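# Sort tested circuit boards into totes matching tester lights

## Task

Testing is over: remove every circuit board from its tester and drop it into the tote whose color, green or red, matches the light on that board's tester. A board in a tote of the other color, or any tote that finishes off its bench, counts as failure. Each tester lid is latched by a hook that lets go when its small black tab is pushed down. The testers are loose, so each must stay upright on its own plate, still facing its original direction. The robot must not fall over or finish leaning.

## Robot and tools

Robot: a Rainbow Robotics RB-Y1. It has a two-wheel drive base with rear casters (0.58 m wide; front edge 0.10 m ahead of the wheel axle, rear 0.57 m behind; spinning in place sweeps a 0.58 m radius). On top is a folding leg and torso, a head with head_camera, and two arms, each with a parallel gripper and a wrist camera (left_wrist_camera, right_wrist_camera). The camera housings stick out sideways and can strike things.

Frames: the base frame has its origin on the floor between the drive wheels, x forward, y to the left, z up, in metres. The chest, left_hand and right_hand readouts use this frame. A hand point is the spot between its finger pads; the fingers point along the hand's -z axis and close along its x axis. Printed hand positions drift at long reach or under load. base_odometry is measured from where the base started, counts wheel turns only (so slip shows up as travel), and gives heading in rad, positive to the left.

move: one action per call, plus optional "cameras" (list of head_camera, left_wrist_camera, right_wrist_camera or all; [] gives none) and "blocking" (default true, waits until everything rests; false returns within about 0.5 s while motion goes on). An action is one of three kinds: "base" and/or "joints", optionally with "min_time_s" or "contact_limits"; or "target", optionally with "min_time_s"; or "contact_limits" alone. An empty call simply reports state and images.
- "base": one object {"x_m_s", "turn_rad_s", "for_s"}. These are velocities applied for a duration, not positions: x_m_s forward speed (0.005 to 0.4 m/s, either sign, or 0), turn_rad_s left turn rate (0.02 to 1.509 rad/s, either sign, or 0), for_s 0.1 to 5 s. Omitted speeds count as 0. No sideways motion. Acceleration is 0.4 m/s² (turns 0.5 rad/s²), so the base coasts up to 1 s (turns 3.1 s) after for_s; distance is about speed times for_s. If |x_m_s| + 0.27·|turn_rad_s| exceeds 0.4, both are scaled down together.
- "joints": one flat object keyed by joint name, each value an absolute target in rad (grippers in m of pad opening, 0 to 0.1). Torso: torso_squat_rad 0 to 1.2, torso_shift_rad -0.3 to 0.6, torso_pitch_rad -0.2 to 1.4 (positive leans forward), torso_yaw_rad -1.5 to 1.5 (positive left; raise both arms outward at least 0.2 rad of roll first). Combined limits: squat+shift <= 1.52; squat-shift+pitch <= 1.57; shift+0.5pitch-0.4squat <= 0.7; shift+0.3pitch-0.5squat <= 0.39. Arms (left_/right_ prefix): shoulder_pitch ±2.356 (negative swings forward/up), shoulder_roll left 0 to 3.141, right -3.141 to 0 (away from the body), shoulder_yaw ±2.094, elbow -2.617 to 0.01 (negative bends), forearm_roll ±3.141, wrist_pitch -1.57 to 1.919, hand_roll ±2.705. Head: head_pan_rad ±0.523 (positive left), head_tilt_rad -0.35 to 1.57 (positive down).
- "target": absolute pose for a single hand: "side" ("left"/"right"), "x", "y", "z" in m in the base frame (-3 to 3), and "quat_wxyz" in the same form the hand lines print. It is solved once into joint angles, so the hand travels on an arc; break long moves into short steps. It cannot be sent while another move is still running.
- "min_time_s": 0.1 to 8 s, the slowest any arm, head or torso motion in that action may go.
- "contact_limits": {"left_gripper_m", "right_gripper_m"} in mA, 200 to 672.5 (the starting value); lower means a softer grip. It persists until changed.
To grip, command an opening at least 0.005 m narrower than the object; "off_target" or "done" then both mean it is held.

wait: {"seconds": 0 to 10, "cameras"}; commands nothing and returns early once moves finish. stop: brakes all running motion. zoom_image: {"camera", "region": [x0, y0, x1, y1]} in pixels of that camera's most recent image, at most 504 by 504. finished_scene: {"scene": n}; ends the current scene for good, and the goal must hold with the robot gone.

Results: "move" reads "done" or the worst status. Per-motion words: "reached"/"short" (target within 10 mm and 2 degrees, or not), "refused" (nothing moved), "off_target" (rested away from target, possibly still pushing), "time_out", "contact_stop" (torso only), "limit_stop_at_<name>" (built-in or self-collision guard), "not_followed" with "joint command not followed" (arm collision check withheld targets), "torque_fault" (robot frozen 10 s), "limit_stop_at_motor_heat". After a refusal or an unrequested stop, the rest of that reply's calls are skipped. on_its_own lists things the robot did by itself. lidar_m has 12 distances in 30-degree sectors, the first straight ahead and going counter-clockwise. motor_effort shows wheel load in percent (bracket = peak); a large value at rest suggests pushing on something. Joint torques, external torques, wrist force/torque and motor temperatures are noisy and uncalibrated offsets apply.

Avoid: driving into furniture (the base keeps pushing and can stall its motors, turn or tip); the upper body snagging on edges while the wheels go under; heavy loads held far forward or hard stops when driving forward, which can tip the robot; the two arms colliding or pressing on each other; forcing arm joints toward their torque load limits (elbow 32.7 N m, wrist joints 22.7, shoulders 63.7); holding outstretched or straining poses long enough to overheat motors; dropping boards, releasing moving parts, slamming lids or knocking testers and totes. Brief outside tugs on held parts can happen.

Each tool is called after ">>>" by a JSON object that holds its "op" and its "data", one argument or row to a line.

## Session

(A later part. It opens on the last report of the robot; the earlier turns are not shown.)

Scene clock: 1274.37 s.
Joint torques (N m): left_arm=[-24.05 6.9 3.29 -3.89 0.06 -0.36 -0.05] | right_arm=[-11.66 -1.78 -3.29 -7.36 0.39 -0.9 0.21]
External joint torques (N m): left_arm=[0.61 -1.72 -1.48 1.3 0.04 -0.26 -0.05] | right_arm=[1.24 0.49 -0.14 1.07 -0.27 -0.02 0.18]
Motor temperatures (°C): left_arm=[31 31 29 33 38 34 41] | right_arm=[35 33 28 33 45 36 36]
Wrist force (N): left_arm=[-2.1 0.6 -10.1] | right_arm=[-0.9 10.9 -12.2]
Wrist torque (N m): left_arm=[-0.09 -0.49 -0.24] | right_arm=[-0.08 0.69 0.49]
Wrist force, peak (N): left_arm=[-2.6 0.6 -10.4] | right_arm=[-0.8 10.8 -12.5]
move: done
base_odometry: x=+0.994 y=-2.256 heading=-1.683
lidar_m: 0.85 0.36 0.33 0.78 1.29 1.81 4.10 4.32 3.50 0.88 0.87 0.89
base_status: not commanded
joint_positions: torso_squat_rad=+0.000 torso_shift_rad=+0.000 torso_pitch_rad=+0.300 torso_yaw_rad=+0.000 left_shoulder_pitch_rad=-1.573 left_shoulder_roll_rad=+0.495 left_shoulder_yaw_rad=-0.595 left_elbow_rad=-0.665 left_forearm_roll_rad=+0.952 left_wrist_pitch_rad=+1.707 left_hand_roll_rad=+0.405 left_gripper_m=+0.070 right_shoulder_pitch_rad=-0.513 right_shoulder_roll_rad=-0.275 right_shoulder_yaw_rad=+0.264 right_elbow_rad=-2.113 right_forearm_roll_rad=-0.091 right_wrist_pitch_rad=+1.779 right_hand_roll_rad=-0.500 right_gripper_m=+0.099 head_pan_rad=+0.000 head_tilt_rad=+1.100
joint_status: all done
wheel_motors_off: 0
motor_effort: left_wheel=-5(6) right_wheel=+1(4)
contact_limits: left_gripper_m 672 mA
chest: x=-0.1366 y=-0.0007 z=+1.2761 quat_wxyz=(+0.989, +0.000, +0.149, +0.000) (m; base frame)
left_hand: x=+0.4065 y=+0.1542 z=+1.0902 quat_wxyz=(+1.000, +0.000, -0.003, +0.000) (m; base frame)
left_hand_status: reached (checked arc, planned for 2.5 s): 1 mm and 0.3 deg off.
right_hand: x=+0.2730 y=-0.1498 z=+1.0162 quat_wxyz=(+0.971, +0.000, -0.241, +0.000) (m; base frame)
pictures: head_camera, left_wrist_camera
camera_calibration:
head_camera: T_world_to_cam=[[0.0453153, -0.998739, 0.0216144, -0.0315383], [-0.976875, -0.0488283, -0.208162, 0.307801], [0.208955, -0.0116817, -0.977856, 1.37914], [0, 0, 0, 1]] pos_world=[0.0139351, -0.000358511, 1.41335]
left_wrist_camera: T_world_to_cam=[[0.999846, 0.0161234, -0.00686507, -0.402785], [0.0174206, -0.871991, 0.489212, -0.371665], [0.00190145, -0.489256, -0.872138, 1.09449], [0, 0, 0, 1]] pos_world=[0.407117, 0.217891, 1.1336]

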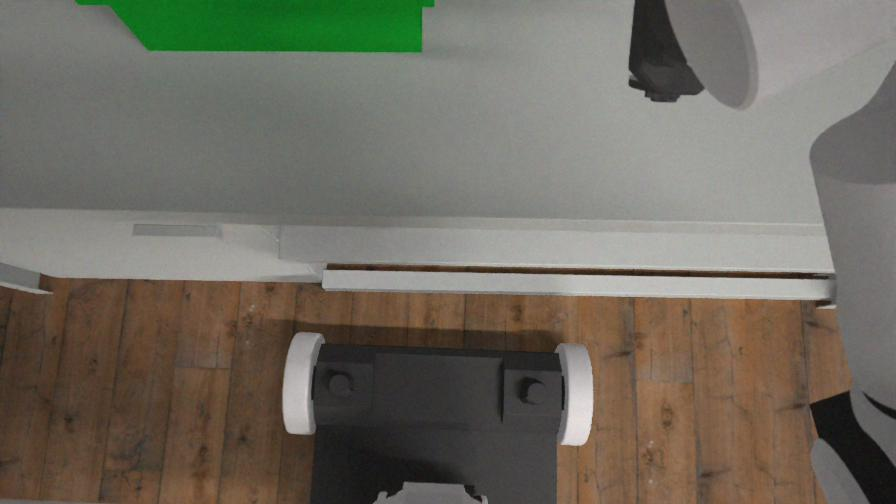

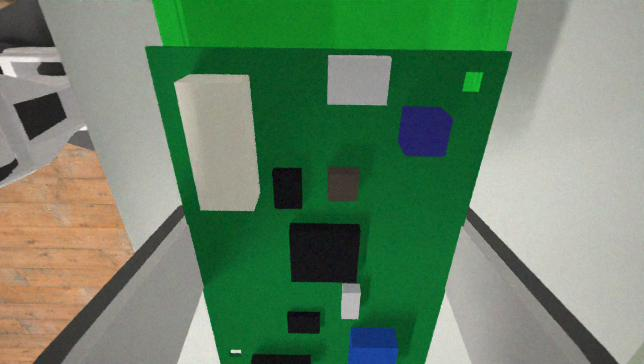

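>>> {"op": "move", "data": {
  "target": {"side": "left", "x": 0.409, "y": 0.152, "z": 0.99, "quat_wxyz": [1,0,0,0]},
  "min_time_s": 2,
  "cameras": ["left_wrist_camera"]
}}

>>> {"op": "move", "data": {
  "joints": {"torso_pitch_rad": 0.39},
  "cameras": []
}}

>>> {"op": "move", "data": {
  "target": {"side": "left", "x": 0.409, "y": 0.152, "z": 0.924, "quat_wxyz": [1,0,0,0]},
  "min_time_s": 2,
  "cameras": ["left_wrist_camera","head_camera"]
}}

Scene clock: 1284.67 s.
Joint torques (N m): left_arm=[-22.41 6.52 0.73 -3.85 0.11 -0.38 -0.18] | right_arm=[-11.23 -2.08 -2.9 -7.18 0.36 -0.88 0.34]
External joint torques (N m): left_arm=[2.14 -1.58 -1.29 1.25 0.1 -0.23 -0.18] | right_arm=[1.67 0.19 0.25 1.25 -0.3 -0.01 0.31]
Motor temperatures (°C): left_arm=[31 31 29 33 38 34 41] | right_arm=[35 33 28 33 45 36 36]
Wrist force (N): left_arm=[-2.2 0.8 -10.0] | right_arm=[-0.8 10.5 -12.0]
Wrist torque (N m): left_arm=[-0.11 -0.51 -0.24] | right_arm=[-0.03 0.68 0.51]
Wrist force, peak (N): left_arm=[-2.4 0.5 -10.3] | right_arm=[-0.9 10.8 -12.6]
move: done
base_odometry: x=+0.994 y=-2.256 heading=-1.683
lidar_m: 0.86 0.37 0.33 0.79 1.29 1.81 4.09 4.32 3.50 0.88 0.88 0.90
base_status: not commanded
joint_positions: torso_squat_rad=+0.000 torso_shift_rad=+0.000 torso_pitch_rad=+0.300 torso_yaw_rad=+0.000 left_shoulder_pitch_rad=-1.555 left_shoulder_roll_rad=+0.324 left_shoulder_yaw_rad=-0.622 left_elbow_rad=-0.267 left_forearm_roll_rad=+0.909 left_wrist_pitch_rad=+1.376 left_hand_roll_rad=+0.242 left_gripper_m=+0.070 right_shoulder_pitch_rad=-0.513 right_shoulder_roll_rad=-0.275 right_shoulder_yaw_rad=+0.264 right_elbow_rad=-2.113 right_forearm_roll_rad=-0.091 right_wrist_pitch_rad=+1.779 right_hand_roll_rad=-0.500 right_gripper_m=+0.099 head_pan_rad=+0.000 head_tilt_rad=+1.100
joint_status: all done
wheel_motors_off: 0
motor_effort: left_wheel=-4(6) right_wheel=+0(3)
contact_limits: left_gripper_m 672 mA
chest: x=-0.1366 y=-0.0007 z=+1.2761 quat_wxyz=(+0.989, +0.000, +0.149, +0.000) (m; base frame)
left_hand: x=+0.4086 y=+0.1521 z=+0.9904 quat_wxyz=(+1.000, -0.002, -0.015, +0.000) (m; base frame)
left_hand_status: reached (checked arc, as near as the solve gets, planned for 2.0 s): 1 mm and 1.7 deg off.
right_hand: x=+0.2730 y=-0.1498 z=+1.0162 quat_wxyz=(+0.971, +0.000, -0.241, +0.000) (m; base frame)
pictures: left_wrist_camera
camera_calibration:
left_wrist_camera: T_world_to_cam=[[0.999737, 0.01567, 0.0167502, -0.428815], [0.00539389, -0.870394, 0.492327, -0.32314], [0.022294, -0.492107, -0.870249, 0.996625], [0, 0, 0, 1]] pos_world=[0.408227, 0.215907, 1.03358]

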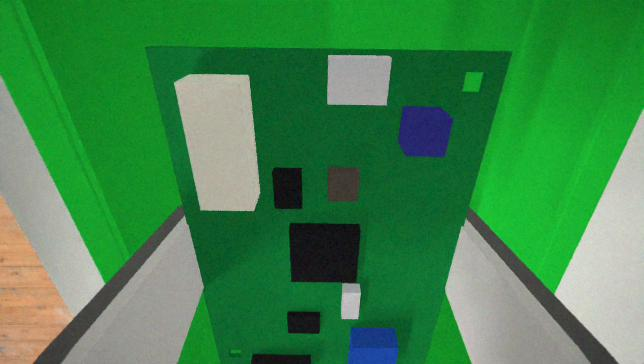

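Scene clock: 1285.73 s.
Joint torques (N m): left_arm=[-22.31 6.29 0.61 -3.92 0.16 -0.24 -0.25] | right_arm=[-10.35 -1.52 -3.02 -7.59 0.33 -0.71 0.26]
External joint torques (N m): left_arm=[1.46 -1.3 -1.35 1.03 0.1 -0.26 -0.25] | right_arm=[1.15 0.5 -0.22 1.11 -0.26 0.01 0.24]
Motor temperatures (°C): left_arm=[31 31 29 33 38 34 41] | right_arm=[35 33 28 33 45 36 36]
Wrist force (N): left_arm=[-1.5 0.8 -10.1] | right_arm=[-0.2 10.2 -12.3]
Wrist torque (N m): left_arm=[-0.10 -0.46 -0.24] | right_arm=[0.00 0.73 0.49]
Wrist force, peak (N): left_arm=[-1.6 0.9 -10.4] | right_arm=[-0.5 10.7 -12.8]
move: done
base_odometry: x=+0.994 y=-2.256 heading=-1.683
lidar_m: 0.86 0.36 0.32 0.78 1.29 1.81 4.09 4.31 3.50 0.88 0.87 0.90
base_status: not commanded
joint_positions: torso_squat_rad=+0.000 torso_shift_rad=+0.000 torso_pitch_rad=+0.390 torso_yaw_rad=+0.000 left_shoulder_pitch_rad=-1.554 left_shoulder_roll_rad=+0.324 left_shoulder_yaw_rad=-0.622 left_elbow_rad=-0.267 left_forearm_roll_rad=+0.909 left_wrist_pitch_rad=+1.376 left_hand_roll_rad=+0.242 left_gripper_m=+0.070 right_shoulder_pitch_rad=-0.513 right_shoulder_roll_rad=-0.275 right_shoulder_yaw_rad=+0.264 right_elbow_rad=-2.113 right_forearm_roll_rad=-0.091 right_wrist_pitch_rad=+1.779 right_hand_roll_rad=-0.500 right_gripper_m=+0.099 head_pan_rad=+0.000 head_tilt_rad=+1.100
joint_status: all done
wheel_motors_off: 0
motor_effort: left_wheel=-3(5) right_wheel=+2(3)
contact_limits: left_gripper_m 672 mA
chest: x=-0.1104 y=-0.0007 z=+1.2667 quat_wxyz=(+0.981, +0.000, +0.194, +0.000) (m; base frame)
left_hand: x=+0.4068 y=+0.1522 z=+0.9330 quat_wxyz=(+1.000, -0.002, +0.030, +0.000) (m; base frame)
right_hand: x=+0.2742 y=-0.1498 z=+0.9710 quat_wxyz=(+0.980, +0.000, -0.197, +0.000) (m; base frame)
pictures: none
No camera images: "cameras" was empty.

Scene clock: 1288.07 s.
Joint torques (N m): left_arm=[-21.08 8.64 2.33 -5.51 0.16 0.23 0.38] | right_arm=[-10.19 -1.91 -2.81 -7.64 0.32 -0.7 0.32]
External joint torques (N m): left_arm=[2.11 1.18 -1.29 -0.28 0.13 0.29 0.38] | right_arm=[1.31 0.11 -0.01 1.05 -0.27 0.03 0.3]
Motor temperatures (°C): left_arm=[31 31 29 33 38 34 41] | right_arm=[35 33 28 33 45 36 36]
Wrist force (N): left_arm=[-1.8 0.6 -9.7] | right_arm=[-0.1 10.6 -12.3]
Wrist torque (N m): left_arm=[-0.07 -0.45 -0.23] | right_arm=[-0.04 0.73 0.50]
Wrist force, peak (N): left_arm=[-2.1 0.9 -10.3] | right_arm=[0.0 10.7 -12.8]
move: done
base_odometry: x=+0.994 y=-2.256 heading=-1.683
lidar_m: 0.86 0.36 0.33 0.78 1.29 1.81 4.09 4.31 3.50 0.87 0.87 0.89
base_status: not commanded
joint_positions: torso_squat_rad=+0.000 torso_shift_rad=+0.000 torso_pitch_rad=+0.390 torso_yaw_rad=+0.000 left_shoulder_pitch_rad=-1.438 left_shoulder_roll_rad=+0.389 left_shoulder_yaw_rad=-0.642 left_elbow_rad=-0.525 left_forearm_roll_rad=+0.881 left_wrist_pitch_rad=+1.392 left_hand_roll_rad=+0.358 left_gripper_m=+0.070 right_shoulder_pitch_rad=-0.513 right_shoulder_roll_rad=-0.275 right_shoulder_yaw_rad=+0.264 right_elbow_rad=-2.113 right_forearm_roll_rad=-0.091 right_wrist_pitch_rad=+1.779 right_hand_roll_rad=-0.500 right_gripper_m=+0.099 head_pan_rad=+0.000 head_tilt_rad=+1.100
joint_status: all done
wheel_motors_off: 0
motor_effort: left_wheel=-3(5) right_wheel=+2(4)
contact_limits: left_gripper_m 672 mA
chest: x=-0.1104 y=-0.0007 z=+1.2667 quat_wxyz=(+0.981, +0.000, +0.194, +0.000) (m; base frame)
left_hand: x=+0.4087 y=+0.1518 z=+0.9241 quat_wxyz=(+1.000, +0.001, +0.006, +0.000) (m; base frame)
left_hand_status: reached (checked arc, planned for 2.0 s): 0 mm and 0.7 deg off.
right_hand: x=+0.2742 y=-0.1498 z=+0.9710 quat_wxyz=(+0.980, +0.000, -0.197, +0.000) (m; base frame)
pictures: head_camera, left_wrist_camera
camera_calibration:
head_camera: T_world_to_cam=[[0.0471345, -0.998736, 0.0174512, -0.0270414], [-0.991628, -0.0488873, -0.119514, 0.217519], [0.120216, -0.0116719, -0.992679, 1.37344], [0, 0, 0, 1]] pos_world=[0.051863, -0.000342757, 1.38985]
left_wrist_camera: T_world_to_cam=[[0.999593, 0.0146776, -0.0244483, -0.389557], [0.0247313, -0.873031, 0.487037, -0.293398], [-0.0141956, -0.487443, -0.873039, 0.955611], [0, 0, 0, 1]] pos_world=[0.41022, 0.215378, 0.967658]

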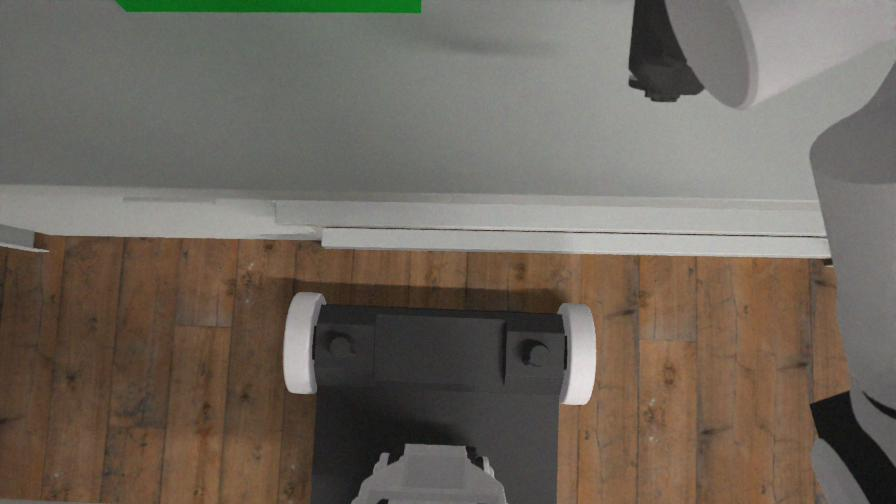

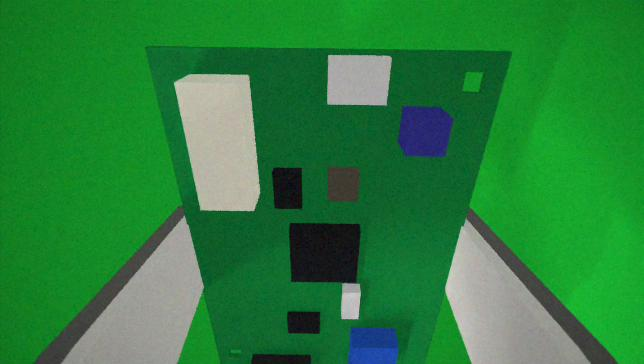

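>>> {"op": "move", "data": {
  "target": {"side": "left", "x": 0.409, "y": 0.152, "z": 0.904, "quat_wxyz": [1,0,0,0]},
  "min_time_s": 1.5,
  "cameras": []
}}

>>> {"op": "move", "data": {
  "joints": {"left_gripper_m": 0.082},
  "cameras": ["left_wrist_camera"]
}}

>>> {"op": "move", "data": {
  "target": {"side": "left", "x": 0.407, "y": 0.150, "z": 0.97, "quat_wxyz": [1,0,0,0]},
  "min_time_s": 2,
  "cameras": []
}}

>>> {"op": "move", "data": {
  "target": {"side": "left", "x": 0.395, "y": 0.145, "z": 1.05, "quat_wxyz": [1,0,0,0]},
  "min_time_s": 1.5,
  "cameras": ["left_wrist_camera"]
}}

>>> {"op": "move", "data": {
  "target": {"side": "left", "x": 0.36, "y": 0.125, "z": 1.11, "quat_wxyz": [0.996,0,-0.087,0]},
  "min_time_s": 1.5,
  "cameras": []
}}

>>> {"op": "move", "data": {
  "joints": {"torso_pitch_rad": 0, "head_tilt_rad": 0.9},
  "min_time_s": 2,
  "cameras": ["head_camera"]
}}

>>> {"op": "move", "data": {
  "base": {"x_m_s": -0.3, "for_s": 1.5},
  "joints": {"head_tilt_rad": 0.75},
  "cameras": ["head_camera"]
}}

Scene clock: 1301.43 s.
Joint torques (N m): left_arm=[-22.72 5.4 1.79 -3.69 0.08 -0.39 -0.27] | right_arm=[-10.21 -1.76 -2.72 -7.58 0.29 -0.77 0.17]
External joint torques (N m): left_arm=[0.38 -1.87 -1.07 1.39 0.07 -0.3 -0.27] | right_arm=[1.29 0.26 0.09 1.11 -0.3 -0.04 0.15]
Motor temperatures (°C): left_arm=[31 31 29 33 38 34 41] | right_arm=[35 33 28 33 45 36 36]
Wrist force (N): left_arm=[-2.1 0.6 -9.9] | right_arm=[0.0 10.5 -12.1]
Wrist torque (N m): left_arm=[-0.09 -0.48 -0.21] | right_arm=[-0.03 0.75 0.50]
Wrist force, peak (N): left_arm=[-2.3 0.5 -10.2] | right_arm=[-0.2 10.7 -12.8]
move: done
base_odometry: x=+0.994 y=-2.256 heading=-1.683
lidar_m: 0.86 0.36 0.33 0.78 1.29 1.81 4.10 4.32 3.49 0.87 0.87 0.90
base_status: not commanded
joint_positions: torso_squat_rad=+0.000 torso_shift_rad=+0.000 torso_pitch_rad=+0.390 torso_yaw_rad=+0.000 left_shoulder_pitch_rad=-1.445 left_shoulder_roll_rad=+0.346 left_shoulder_yaw_rad=-0.643 left_elbow_rad=-0.412 left_forearm_roll_rad=+0.874 left_wrist_pitch_rad=+1.302 left_hand_roll_rad=+0.314 left_gripper_m=+0.070 right_shoulder_pitch_rad=-0.513 right_shoulder_roll_rad=-0.275 right_shoulder_yaw_rad=+0.264 right_elbow_rad=-2.113 right_forearm_roll_rad=-0.091 right_wrist_pitch_rad=+1.779 right_hand_roll_rad=-0.500 right_gripper_m=+0.099 head_pan_rad=+0.000 head_tilt_rad=+1.100
joint_status: all done
wheel_motors_off: 0
motor_effort: left_wheel=-4(5) right_wheel=+2(4)
contact_limits: left_gripper_m 672 mA
chest: x=-0.1104 y=-0.0007 z=+1.2667 quat_wxyz=(+0.981, +0.000, +0.194, +0.000) (m; base frame)
left_hand: x=+0.4086 y=+0.1523 z=+0.9042 quat_wxyz=(+1.000, +0.000, -0.002, +0.000) (m; base frame)
left_hand_status: reached (checked arc, planned for 1.5 s): 0 mm and 0.3 deg off.
right_hand: x=+0.2742 y=-0.1498 z=+0.9710 quat_wxyz=(+0.980, +0.000, -0.197, +0.000) (m; base frame)
pictures: none
No camera images: "cameras" was empty.

Scene clock: 1302.03 s.
Joint torques (N m): left_arm=[-22.77 5.37 1.57 -3.8 0.05 -0.37 -0.28] | right_arm=[-10.05 -1.58 -2.99 -7.5 0.37 -0.78 0.32]
External joint torques (N m): left_arm=[0.33 -1.89 -1.29 1.28 0.03 -0.27 -0.27] | right_arm=[1.45 0.44 -0.19 1.2 -0.22 -0.06 0.3]
Motor temperatures (°C): left_arm=[31 31 29 33 38 34 41] | right_arm=[35 33 28 33 45 36 36]
Wrist force (N): left_arm=[-2.2 0.8 -9.5] | right_arm=[-0.2 10.6 -12.4]
Wrist torque (N m): left_arm=[-0.10 -0.49 -0.21] | right_arm=[-0.04 0.70 0.49]
Wrist force, peak (N): left_arm=[-2.1 0.4 -10.1] | right_arm=[-0.2 10.8 -12.5]
move: done
base_odometry: x=+0.994 y=-2.256 heading=-1.683
lidar_m: 0.86 0.37 0.33 0.78 1.29 1.81 4.09 4.32 3.49 0.87 0.87 0.90
base_status: not commanded
joint_positions: torso_squat_rad=+0.000 torso_shift_rad=+0.000 torso_pitch_rad=+0.390 torso_yaw_rad=+0.000 left_shoulder_pitch_rad=-1.445 left_shoulder_roll_rad=+0.346 left_shoulder_yaw_rad=-0.643 left_elbow_rad=-0.412 left_forearm_roll_rad=+0.874 left_wrist_pitch_rad=+1.302 left_hand_roll_rad=+0.314 left_gripper_m=+0.082 right_shoulder_pitch_rad=-0.513 right_shoulder_roll_rad=-0.275 right_shoulder_yaw_rad=+0.264 right_elbow_rad=-2.113 right_forearm_roll_rad=-0.091 right_wrist_pitch_rad=+1.779 right_hand_roll_rad=-0.500 right_gripper_m=+0.099 head_pan_rad=+0.000 head_tilt_rad=+1.100
joint_status: all done
wheel_motors_off: 0
motor_effort: left_wheel=-4(4) right_wheel=+3(4)
contact_limits: left_gripper_m 672 mA
chest: x=-0.1104 y=-0.0007 z=+1.2667 quat_wxyz=(+0.981, +0.000, +0.194, +0.000) (m; base frame)
left_hand: x=+0.4086 y=+0.1523 z=+0.9042 quat_wxyz=(+1.000, +0.000, -0.002, +0.000) (m; base frame)
right_hand: x=+0.2742 y=-0.1498 z=+0.9710 quat_wxyz=(+0.980, +0.000, -0.197, +0.000) (m; base frame)
pictures: left_wrist_camera
camera_calibration:
left_wrist_camera: T_world_to_cam=[[0.999844, 0.0159178, -0.00761639, -0.405431], [0.0176094, -0.872196, 0.488839, -0.28212], [0.00113825, -0.488897, -0.872341, 0.931736], [0, 0, 0, 1]] pos_world=[0.409275, 0.215912, 0.947615]

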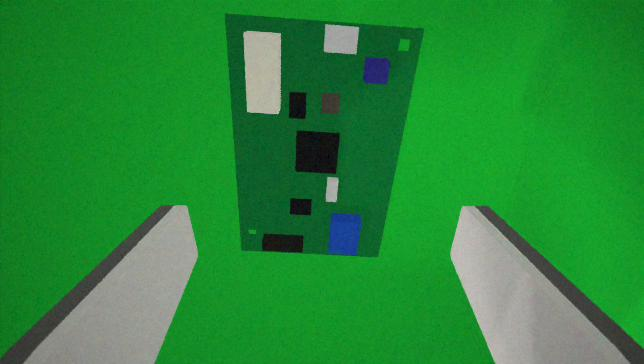

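Scene clock: 1304.37 s.
Joint torques (N m): left_arm=[-20.56 8.48 6.88 -5.65 0.42 0.22 0.35] | right_arm=[-10.14 -1.72 -2.95 -7.51 0.34 -0.73 0.3]
External joint torques (N m): left_arm=[2.34 0.74 1.34 -0.2 0.4 0.3 0.35] | right_arm=[1.36 0.3 -0.15 1.18 -0.25 0 0.28]
Motor temperatures (°C): left_arm=[31 31 29 33 38 34 41] | right_arm=[35 33 28 33 45 36 36]
Wrist force (N): left_arm=[-2.0 1.0 -9.4] | right_arm=[0.1 10.6 -12.2]
Wrist torque (N m): left_arm=[-0.13 -0.47 -0.22] | right_arm=[-0.05 0.76 0.49]
Wrist force, peak (N): left_arm=[-2.2 1.0 -9.8] | right_arm=[-0.2 10.7 -12.6]
move: done
base_odometry: x=+0.994 y=-2.256 heading=-1.683
lidar_m: 0.85 0.36 0.32 0.78 1.29 1.80 4.09 4.32 3.50 0.87 0.87 0.90
base_status: not commanded
joint_positions: torso_squat_rad=+0.000 torso_shift_rad=+0.000 torso_pitch_rad=+0.390 torso_yaw_rad=+0.000 left_shoulder_pitch_rad=-1.397 left_shoulder_roll_rad=+0.496 left_shoulder_yaw_rad=-0.624 left_elbow_rad=-0.832 left_forearm_roll_rad=+0.893 left_wrist_pitch_rad=+1.560 left_hand_roll_rad=+0.487 left_gripper_m=+0.082 right_shoulder_pitch_rad=-0.513 right_shoulder_roll_rad=-0.275 right_shoulder_yaw_rad=+0.264 right_elbow_rad=-2.113 right_forearm_roll_rad=-0.091 right_wrist_pitch_rad=+1.779 right_hand_roll_rad=-0.500 right_gripper_m=+0.099 head_pan_rad=+0.000 head_tilt_rad=+1.100
joint_status: all done
wheel_motors_off: 0
motor_effort: left_wheel=-3(5) right_wheel=+1(3)
contact_limits: left_gripper_m 672 mA
chest: x=-0.1104 y=-0.0007 z=+1.2667 quat_wxyz=(+0.981, +0.000, +0.194, +0.000) (m; base frame)
left_hand: x=+0.4070 y=+0.1498 z=+0.9701 quat_wxyz=(+1.000, +0.000, +0.001, +0.000) (m; base frame)
left_hand_status: reached (checked arc, planned for 2.0 s): 0 mm and 0.1 deg off.
right_hand: x=+0.2742 y=-0.1498 z=+0.9710 quat_wxyz=(+0.980, +0.000, -0.197, +0.000) (m; base frame)
pictures: none
No camera images: "cameras" was empty.

Scene clock: 1306.20 s.
Joint torques (N m): left_arm=[-21.88 8.85 7.96 -5.21 0.41 0.23 0.31] | right_arm=[-10.17 -1.47 -2.79 -7.43 0.34 -0.76 0.29]
External joint torques (N m): left_arm=[0.69 0.86 0.94 -0.05 0.39 0.3 0.31] | right_arm=[1.33 0.55 0.01 1.26 -0.25 -0.03 0.27]
Motor temperatures (°C): left_arm=[31 31 29 33 38 34 41] | right_arm=[35 33 28 33 45 36 36]
Wrist force (N): left_arm=[-2.2 0.6 -9.8] | right_arm=[-0.1 10.5 -12.4]
Wrist torque (N m): left_arm=[-0.08 -0.49 -0.22] | right_arm=[-0.04 0.74 0.49]
Wrist force, peak (N): left_arm=[-2.3 0.6 -10.1] | right_arm=[-0.4 10.7 -12.6]
move: done
base_odometry: x=+0.994 y=-2.256 heading=-1.683
lidar_m: 0.86 0.36 0.33 0.78 1.29 1.81 4.10 4.31 3.50 0.88 0.87 0.90
base_status: not commanded
joint_positions: torso_squat_rad=+0.000 torso_shift_rad=+0.000 torso_pitch_rad=+0.390 torso_yaw_rad=+0.000 left_shoulder_pitch_rad=-1.427 left_shoulder_roll_rad=+0.598 left_shoulder_yaw_rad=-0.574 left_elbow_rad=-1.113 left_forearm_roll_rad=+0.959 left_wrist_pitch_rad=+1.790 left_hand_roll_rad=+0.623 left_gripper_m=+0.082 right_shoulder_pitch_rad=-0.513 right_shoulder_roll_rad=-0.275 right_shoulder_yaw_rad=+0.264 right_elbow_rad=-2.113 right_forearm_roll_rad=-0.091 right_wrist_pitch_rad=+1.779 right_hand_roll_rad=-0.500 right_gripper_m=+0.099 head_pan_rad=+0.000 head_tilt_rad=+1.100
joint_status: all done
wheel_motors_off: 0
motor_effort: left_wheel=-4(5) right_wheel=+2(4)
contact_limits: left_gripper_m 672 mA
chest: x=-0.1104 y=-0.0007 z=+1.2667 quat_wxyz=(+0.981, +0.000, +0.194, +0.000) (m; base frame)
left_hand: x=+0.3949 y=+0.1449 z=+1.0499 quat_wxyz=(+1.000, +0.000, +0.000, +0.000) (m; base frame)
left_hand_status: reached (checked arc, planned for 1.5 s): 0 mm and 0.0 deg off.
right_hand: x=+0.2742 y=-0.1498 z=+0.9710 quat_wxyz=(+0.980, +0.000, -0.197, +0.000) (m; base frame)
pictures: left_wrist_camera
camera_calibration:
left_wrist_camera: T_world_to_cam=[[0.999799, 0.0151098, -0.0131799, -0.384546], [0.0196221, -0.872475, 0.488266, -0.359669], [-0.00412153, -0.488426, -0.872596, 1.05758], [0, 0, 0, 1]] pos_world=[0.395885, 0.208557, 1.09338]

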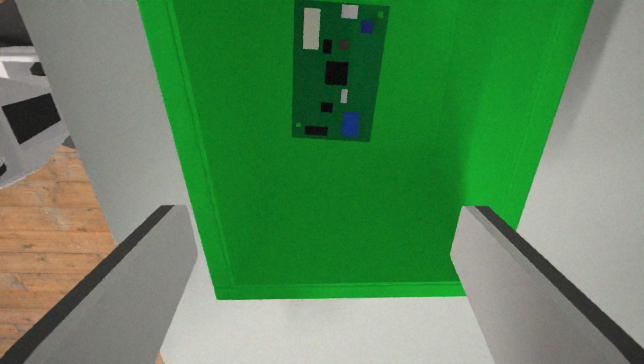

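Scene clock: 1308.03 s.
Joint torques (N m): left_arm=[-18.16 8.22 7.64 -3.99 0.13 0 0.13] | right_arm=[-10.24 -1.7 -2.99 -7.35 0.37 -0.77 0.26]
External joint torques (N m): left_arm=[2.01 0.95 -1.14 -0.12 0.37 0.26 0.13] | right_arm=[1.26 0.31 -0.19 1.34 -0.22 -0.05 0.24]
Motor temperatures (°C): left_arm=[31 31 29 33 38 34 41] | right_arm=[35 33 28 33 45 36 36]
Wrist force (N): left_arm=[-3.2 0.6 -9.5] | right_arm=[-0.1 10.3 -12.5]
Wrist torque (N m): left_arm=[-0.11 -0.53 -0.25] | right_arm=[-0.01 0.75 0.50]
Wrist force, peak (N): left_arm=[-3.6 0.8 -9.6] | right_arm=[0.0 10.6 -12.7]
move: done
base_odometry: x=+0.994 y=-2.256 heading=-1.683
lidar_m: 0.86 0.37 0.33 0.78 1.29 1.81 4.10 4.31 3.50 0.88 0.87 0.90
base_status: not commanded
joint_positions: torso_squat_rad=+0.000 torso_shift_rad=+0.000 torso_pitch_rad=+0.390 torso_yaw_rad=+0.000 left_shoulder_pitch_rad=-1.374 left_shoulder_roll_rad=+0.728 left_shoulder_yaw_rad=-0.577 left_elbow_rad=-1.625 left_forearm_roll_rad=+1.008 left_wrist_pitch_rad=+1.884 left_hand_roll_rad=+0.935 left_gripper_m=+0.082 right_shoulder_pitch_rad=-0.513 right_shoulder_roll_rad=-0.275 right_shoulder_yaw_rad=+0.264 right_elbow_rad=-2.113 right_forearm_roll_rad=-0.091 right_wrist_pitch_rad=+1.779 right_hand_roll_rad=-0.500 right_gripper_m=+0.099 head_pan_rad=+0.000 head_tilt_rad=+1.100
joint_status: all done
wheel_motors_off: 0
motor_effort: left_wheel=-5(5) right_wheel=+0(3)
contact_limits: left_gripper_m 672 mA
chest: x=-0.1104 y=-0.0007 z=+1.2667 quat_wxyz=(+0.981, +0.000, +0.194, +0.000) (m; base frame)
left_hand: x=+0.3600 y=+0.1248 z=+1.1102 quat_wxyz=(+0.996, +0.000, -0.087, +0.000) (m; base frame)
left_hand_status: reached (checked arc, planned for 1.5 s): 0 mm and 0.1 deg off.
right_hand: x=+0.2742 y=-0.1498 z=+0.9710 quat_wxyz=(+0.980, +0.000, -0.197, +0.000) (m; base frame)
pictures: none
No camera images: "cameras" was empty.

Scene clock: 1310.33 s.
Joint torques (N m): left_arm=[-18.73 8.13 7.85 -1.56 -0.29 -0.46 0.25] | right_arm=[-15.25 -2.67 -4.08 -6.08 0.54 -1.31 0.28]
External joint torques (N m): left_arm=[1.8 0.76 -1.07 -0.18 0.5 0.22 0.28] | right_arm=[1.52 0.3 0.02 0.99 -0.29 0 0.24]
Motor temperatures (°C): left_arm=[31 31 29 33 38 34 41] | right_arm=[35 33 28 33 45 36 36]
Wrist force (N): left_arm=[-5.3 0.5 -8.7] | right_arm=[-2.1 10.4 -10.9]
Wrist torque (N m): left_arm=[-0.09 -0.64 -0.22] | right_arm=[-0.05 0.63 0.45]
Wrist force, peak (N): left_arm=[-5.2 0.6 -9.0] | right_arm=[-0.4 10.8 -12.4]
move: done
base_odometry: x=+0.994 y=-2.256 heading=-1.683
lidar_m: 0.85 0.37 0.32 0.78 1.29 1.82 4.10 4.32 3.50 0.87 0.87 0.90
base_status: not commanded
joint_positions: torso_squat_rad=+0.000 torso_shift_rad=+0.000 torso_pitch_rad=+0.000 torso_yaw_rad=+0.000 left_shoulder_pitch_rad=-1.374 left_shoulder_roll_rad=+0.728 left_shoulder_yaw_rad=-0.577 left_elbow_rad=-1.625 left_forearm_roll_rad=+1.008 left_wrist_pitch_rad=+1.884 left_hand_roll_rad=+0.935 left_gripper_m=+0.082 right_shoulder_pitch_rad=-0.513 right_shoulder_roll_rad=-0.275 right_shoulder_yaw_rad=+0.264 right_elbow_rad=-2.113 right_forearm_roll_rad=-0.091 right_wrist_pitch_rad=+1.779 right_hand_roll_rad=-0.500 right_gripper_m=+0.099 head_pan_rad=+0.000 head_tilt_rad=+0.900
joint_status: all done
wheel_motors_off: 0
motor_effort: left_wheel=-3(5) right_wheel=+1(3)
contact_limits: left_gripper_m 672 mA
chest: x=-0.2281 y=-0.0008 z=+1.2899 quat_wxyz=(+1.000, +0.000, +0.000, +0.000) (m; base frame)
left_hand: x=+0.2665 y=+0.1247 z=+1.3240 quat_wxyz=(+0.961, +0.000, -0.278, +0.000) (m; base frame)
right_hand: x=+0.2400 y=-0.1499 z=+1.1627 quat_wxyz=(+0.924, +0.000, -0.383, +0.000) (m; base frame)
pictures: head_camera
camera_calibration:
head_camera: T_world_to_cam=[[0.0290361, -0.998753, 0.0406042, -0.0570663], [-0.757482, -0.0484902, -0.651053, 0.872815], [0.65221, -0.0118529, -0.757946, 1.20271], [0, 0, 0, 1]] pos_world=[-0.121623, -0.000416454, 1.48216]

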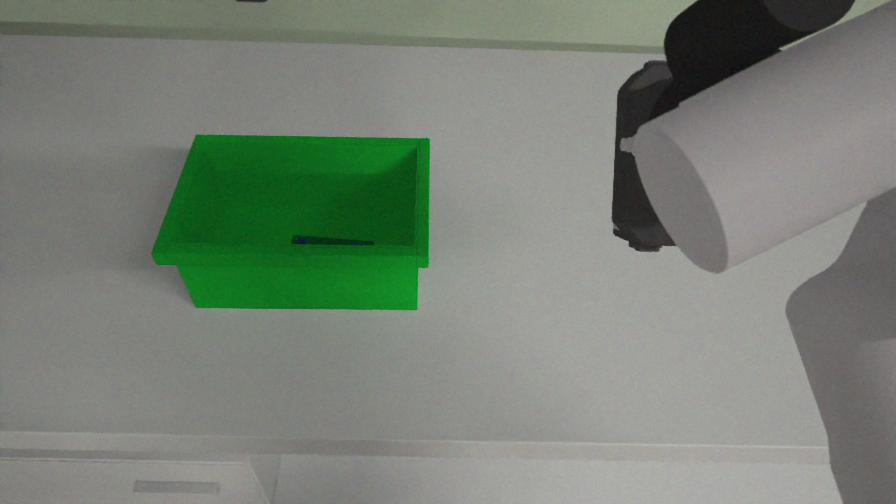

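Scene clock: 1312.90 s.
Joint torques (N m): left_arm=[-18.97 8.06 7.8 -1.5 -0.38 -0.45 0.16] | right_arm=[-15.04 -2.67 -3.98 -6.04 0.56 -1.39 0.36]
External joint torques (N m): left_arm=[1.55 0.7 -1.12 -0.12 0.41 0.23 0.19] | right_arm=[1.72 0.29 0.12 1.03 -0.27 -0.09 0.32]
Motor temperatures (°C): left_arm=[31 31 29 33 38 34 41] | right_arm=[35 33 28 33 45 36 36]
Wrist force (N): left_arm=[-5.4 0.3 -8.7] | right_arm=[-2.5 10.5 -11.0]
Wrist torque (N m): left_arm=[-0.08 -0.65 -0.20] | right_arm=[-0.05 0.58 0.48]
Wrist force, peak (N): left_arm=[-5.2 0.8 -9.0] | right_arm=[-2.2 11.0 -11.3]
move: done
base_odometry: x=+1.044 y=-1.808 heading=-1.684
lidar_m: 1.05 0.70 0.92 1.24 1.30 1.81 3.64 3.89 3.49 3.03 1.05 1.21
base_status: done (sent for 1.5 of 1.5 s)
joint_positions: torso_squat_rad=+0.000 torso_shift_rad=+0.000 torso_pitch_rad=+0.000 torso_yaw_rad=+0.000 left_shoulder_pitch_rad=-1.373 left_shoulder_roll_rad=+0.728 left_shoulder_yaw_rad=-0.577 left_elbow_rad=-1.625 left_forearm_roll_rad=+1.008 left_wrist_pitch_rad=+1.884 left_hand_roll_rad=+0.935 left_gripper_m=+0.082 right_shoulder_pitch_rad=-0.513 right_shoulder_roll_rad=-0.275 right_shoulder_yaw_rad=+0.264 right_elbow_rad=-2.113 right_forearm_roll_rad=-0.091 right_wrist_pitch_rad=+1.779 right_hand_roll_rad=-0.500 right_gripper_m=+0.099 head_pan_rad=+0.000 head_tilt_rad=+0.750
joint_status: all done
wheel_motors_off: 0
motor_effort: left_wheel=-4(22) right_wheel=+7(30)
contact_limits: left_gripper_m 672 mA
chest: x=-0.2281 y=-0.0008 z=+1.2899 quat_wxyz=(+1.000, +0.000, +0.000, +0.000) (m; base frame)
left_hand: x=+0.2664 y=+0.1247 z=+1.3241 quat_wxyz=(+0.961, +0.000, -0.278, +0.000) (m; base frame)
right_hand: x=+0.2400 y=-0.1499 z=+1.1627 quat_wxyz=(+0.924, +0.000, -0.383, +0.000) (m; base frame)
pictures: head_camera
camera_calibration:
head_camera: T_world_to_cam=[[0.0225024, -0.998757, 0.0444799, -0.0641868], [-0.651635, -0.0483942, -0.756987, 1.05244], [0.758199, -0.0119507, -0.651914, 1.06661], [0, 0, 0, 1]] pos_world=[-0.121454, -0.000428196, 1.49488]

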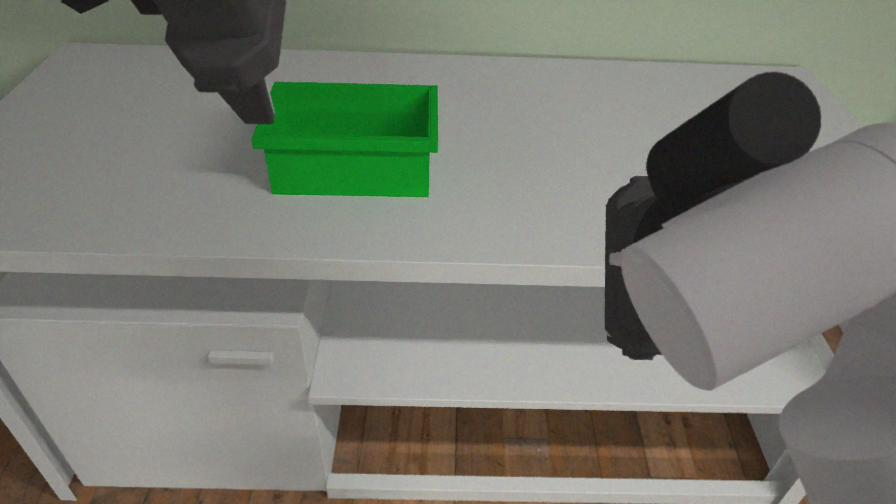

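Board is in the green tote. Both done.

>>> {"op": "finished_scene", "data": {
  "scene": 1
}}

The scene is finished: the task was done.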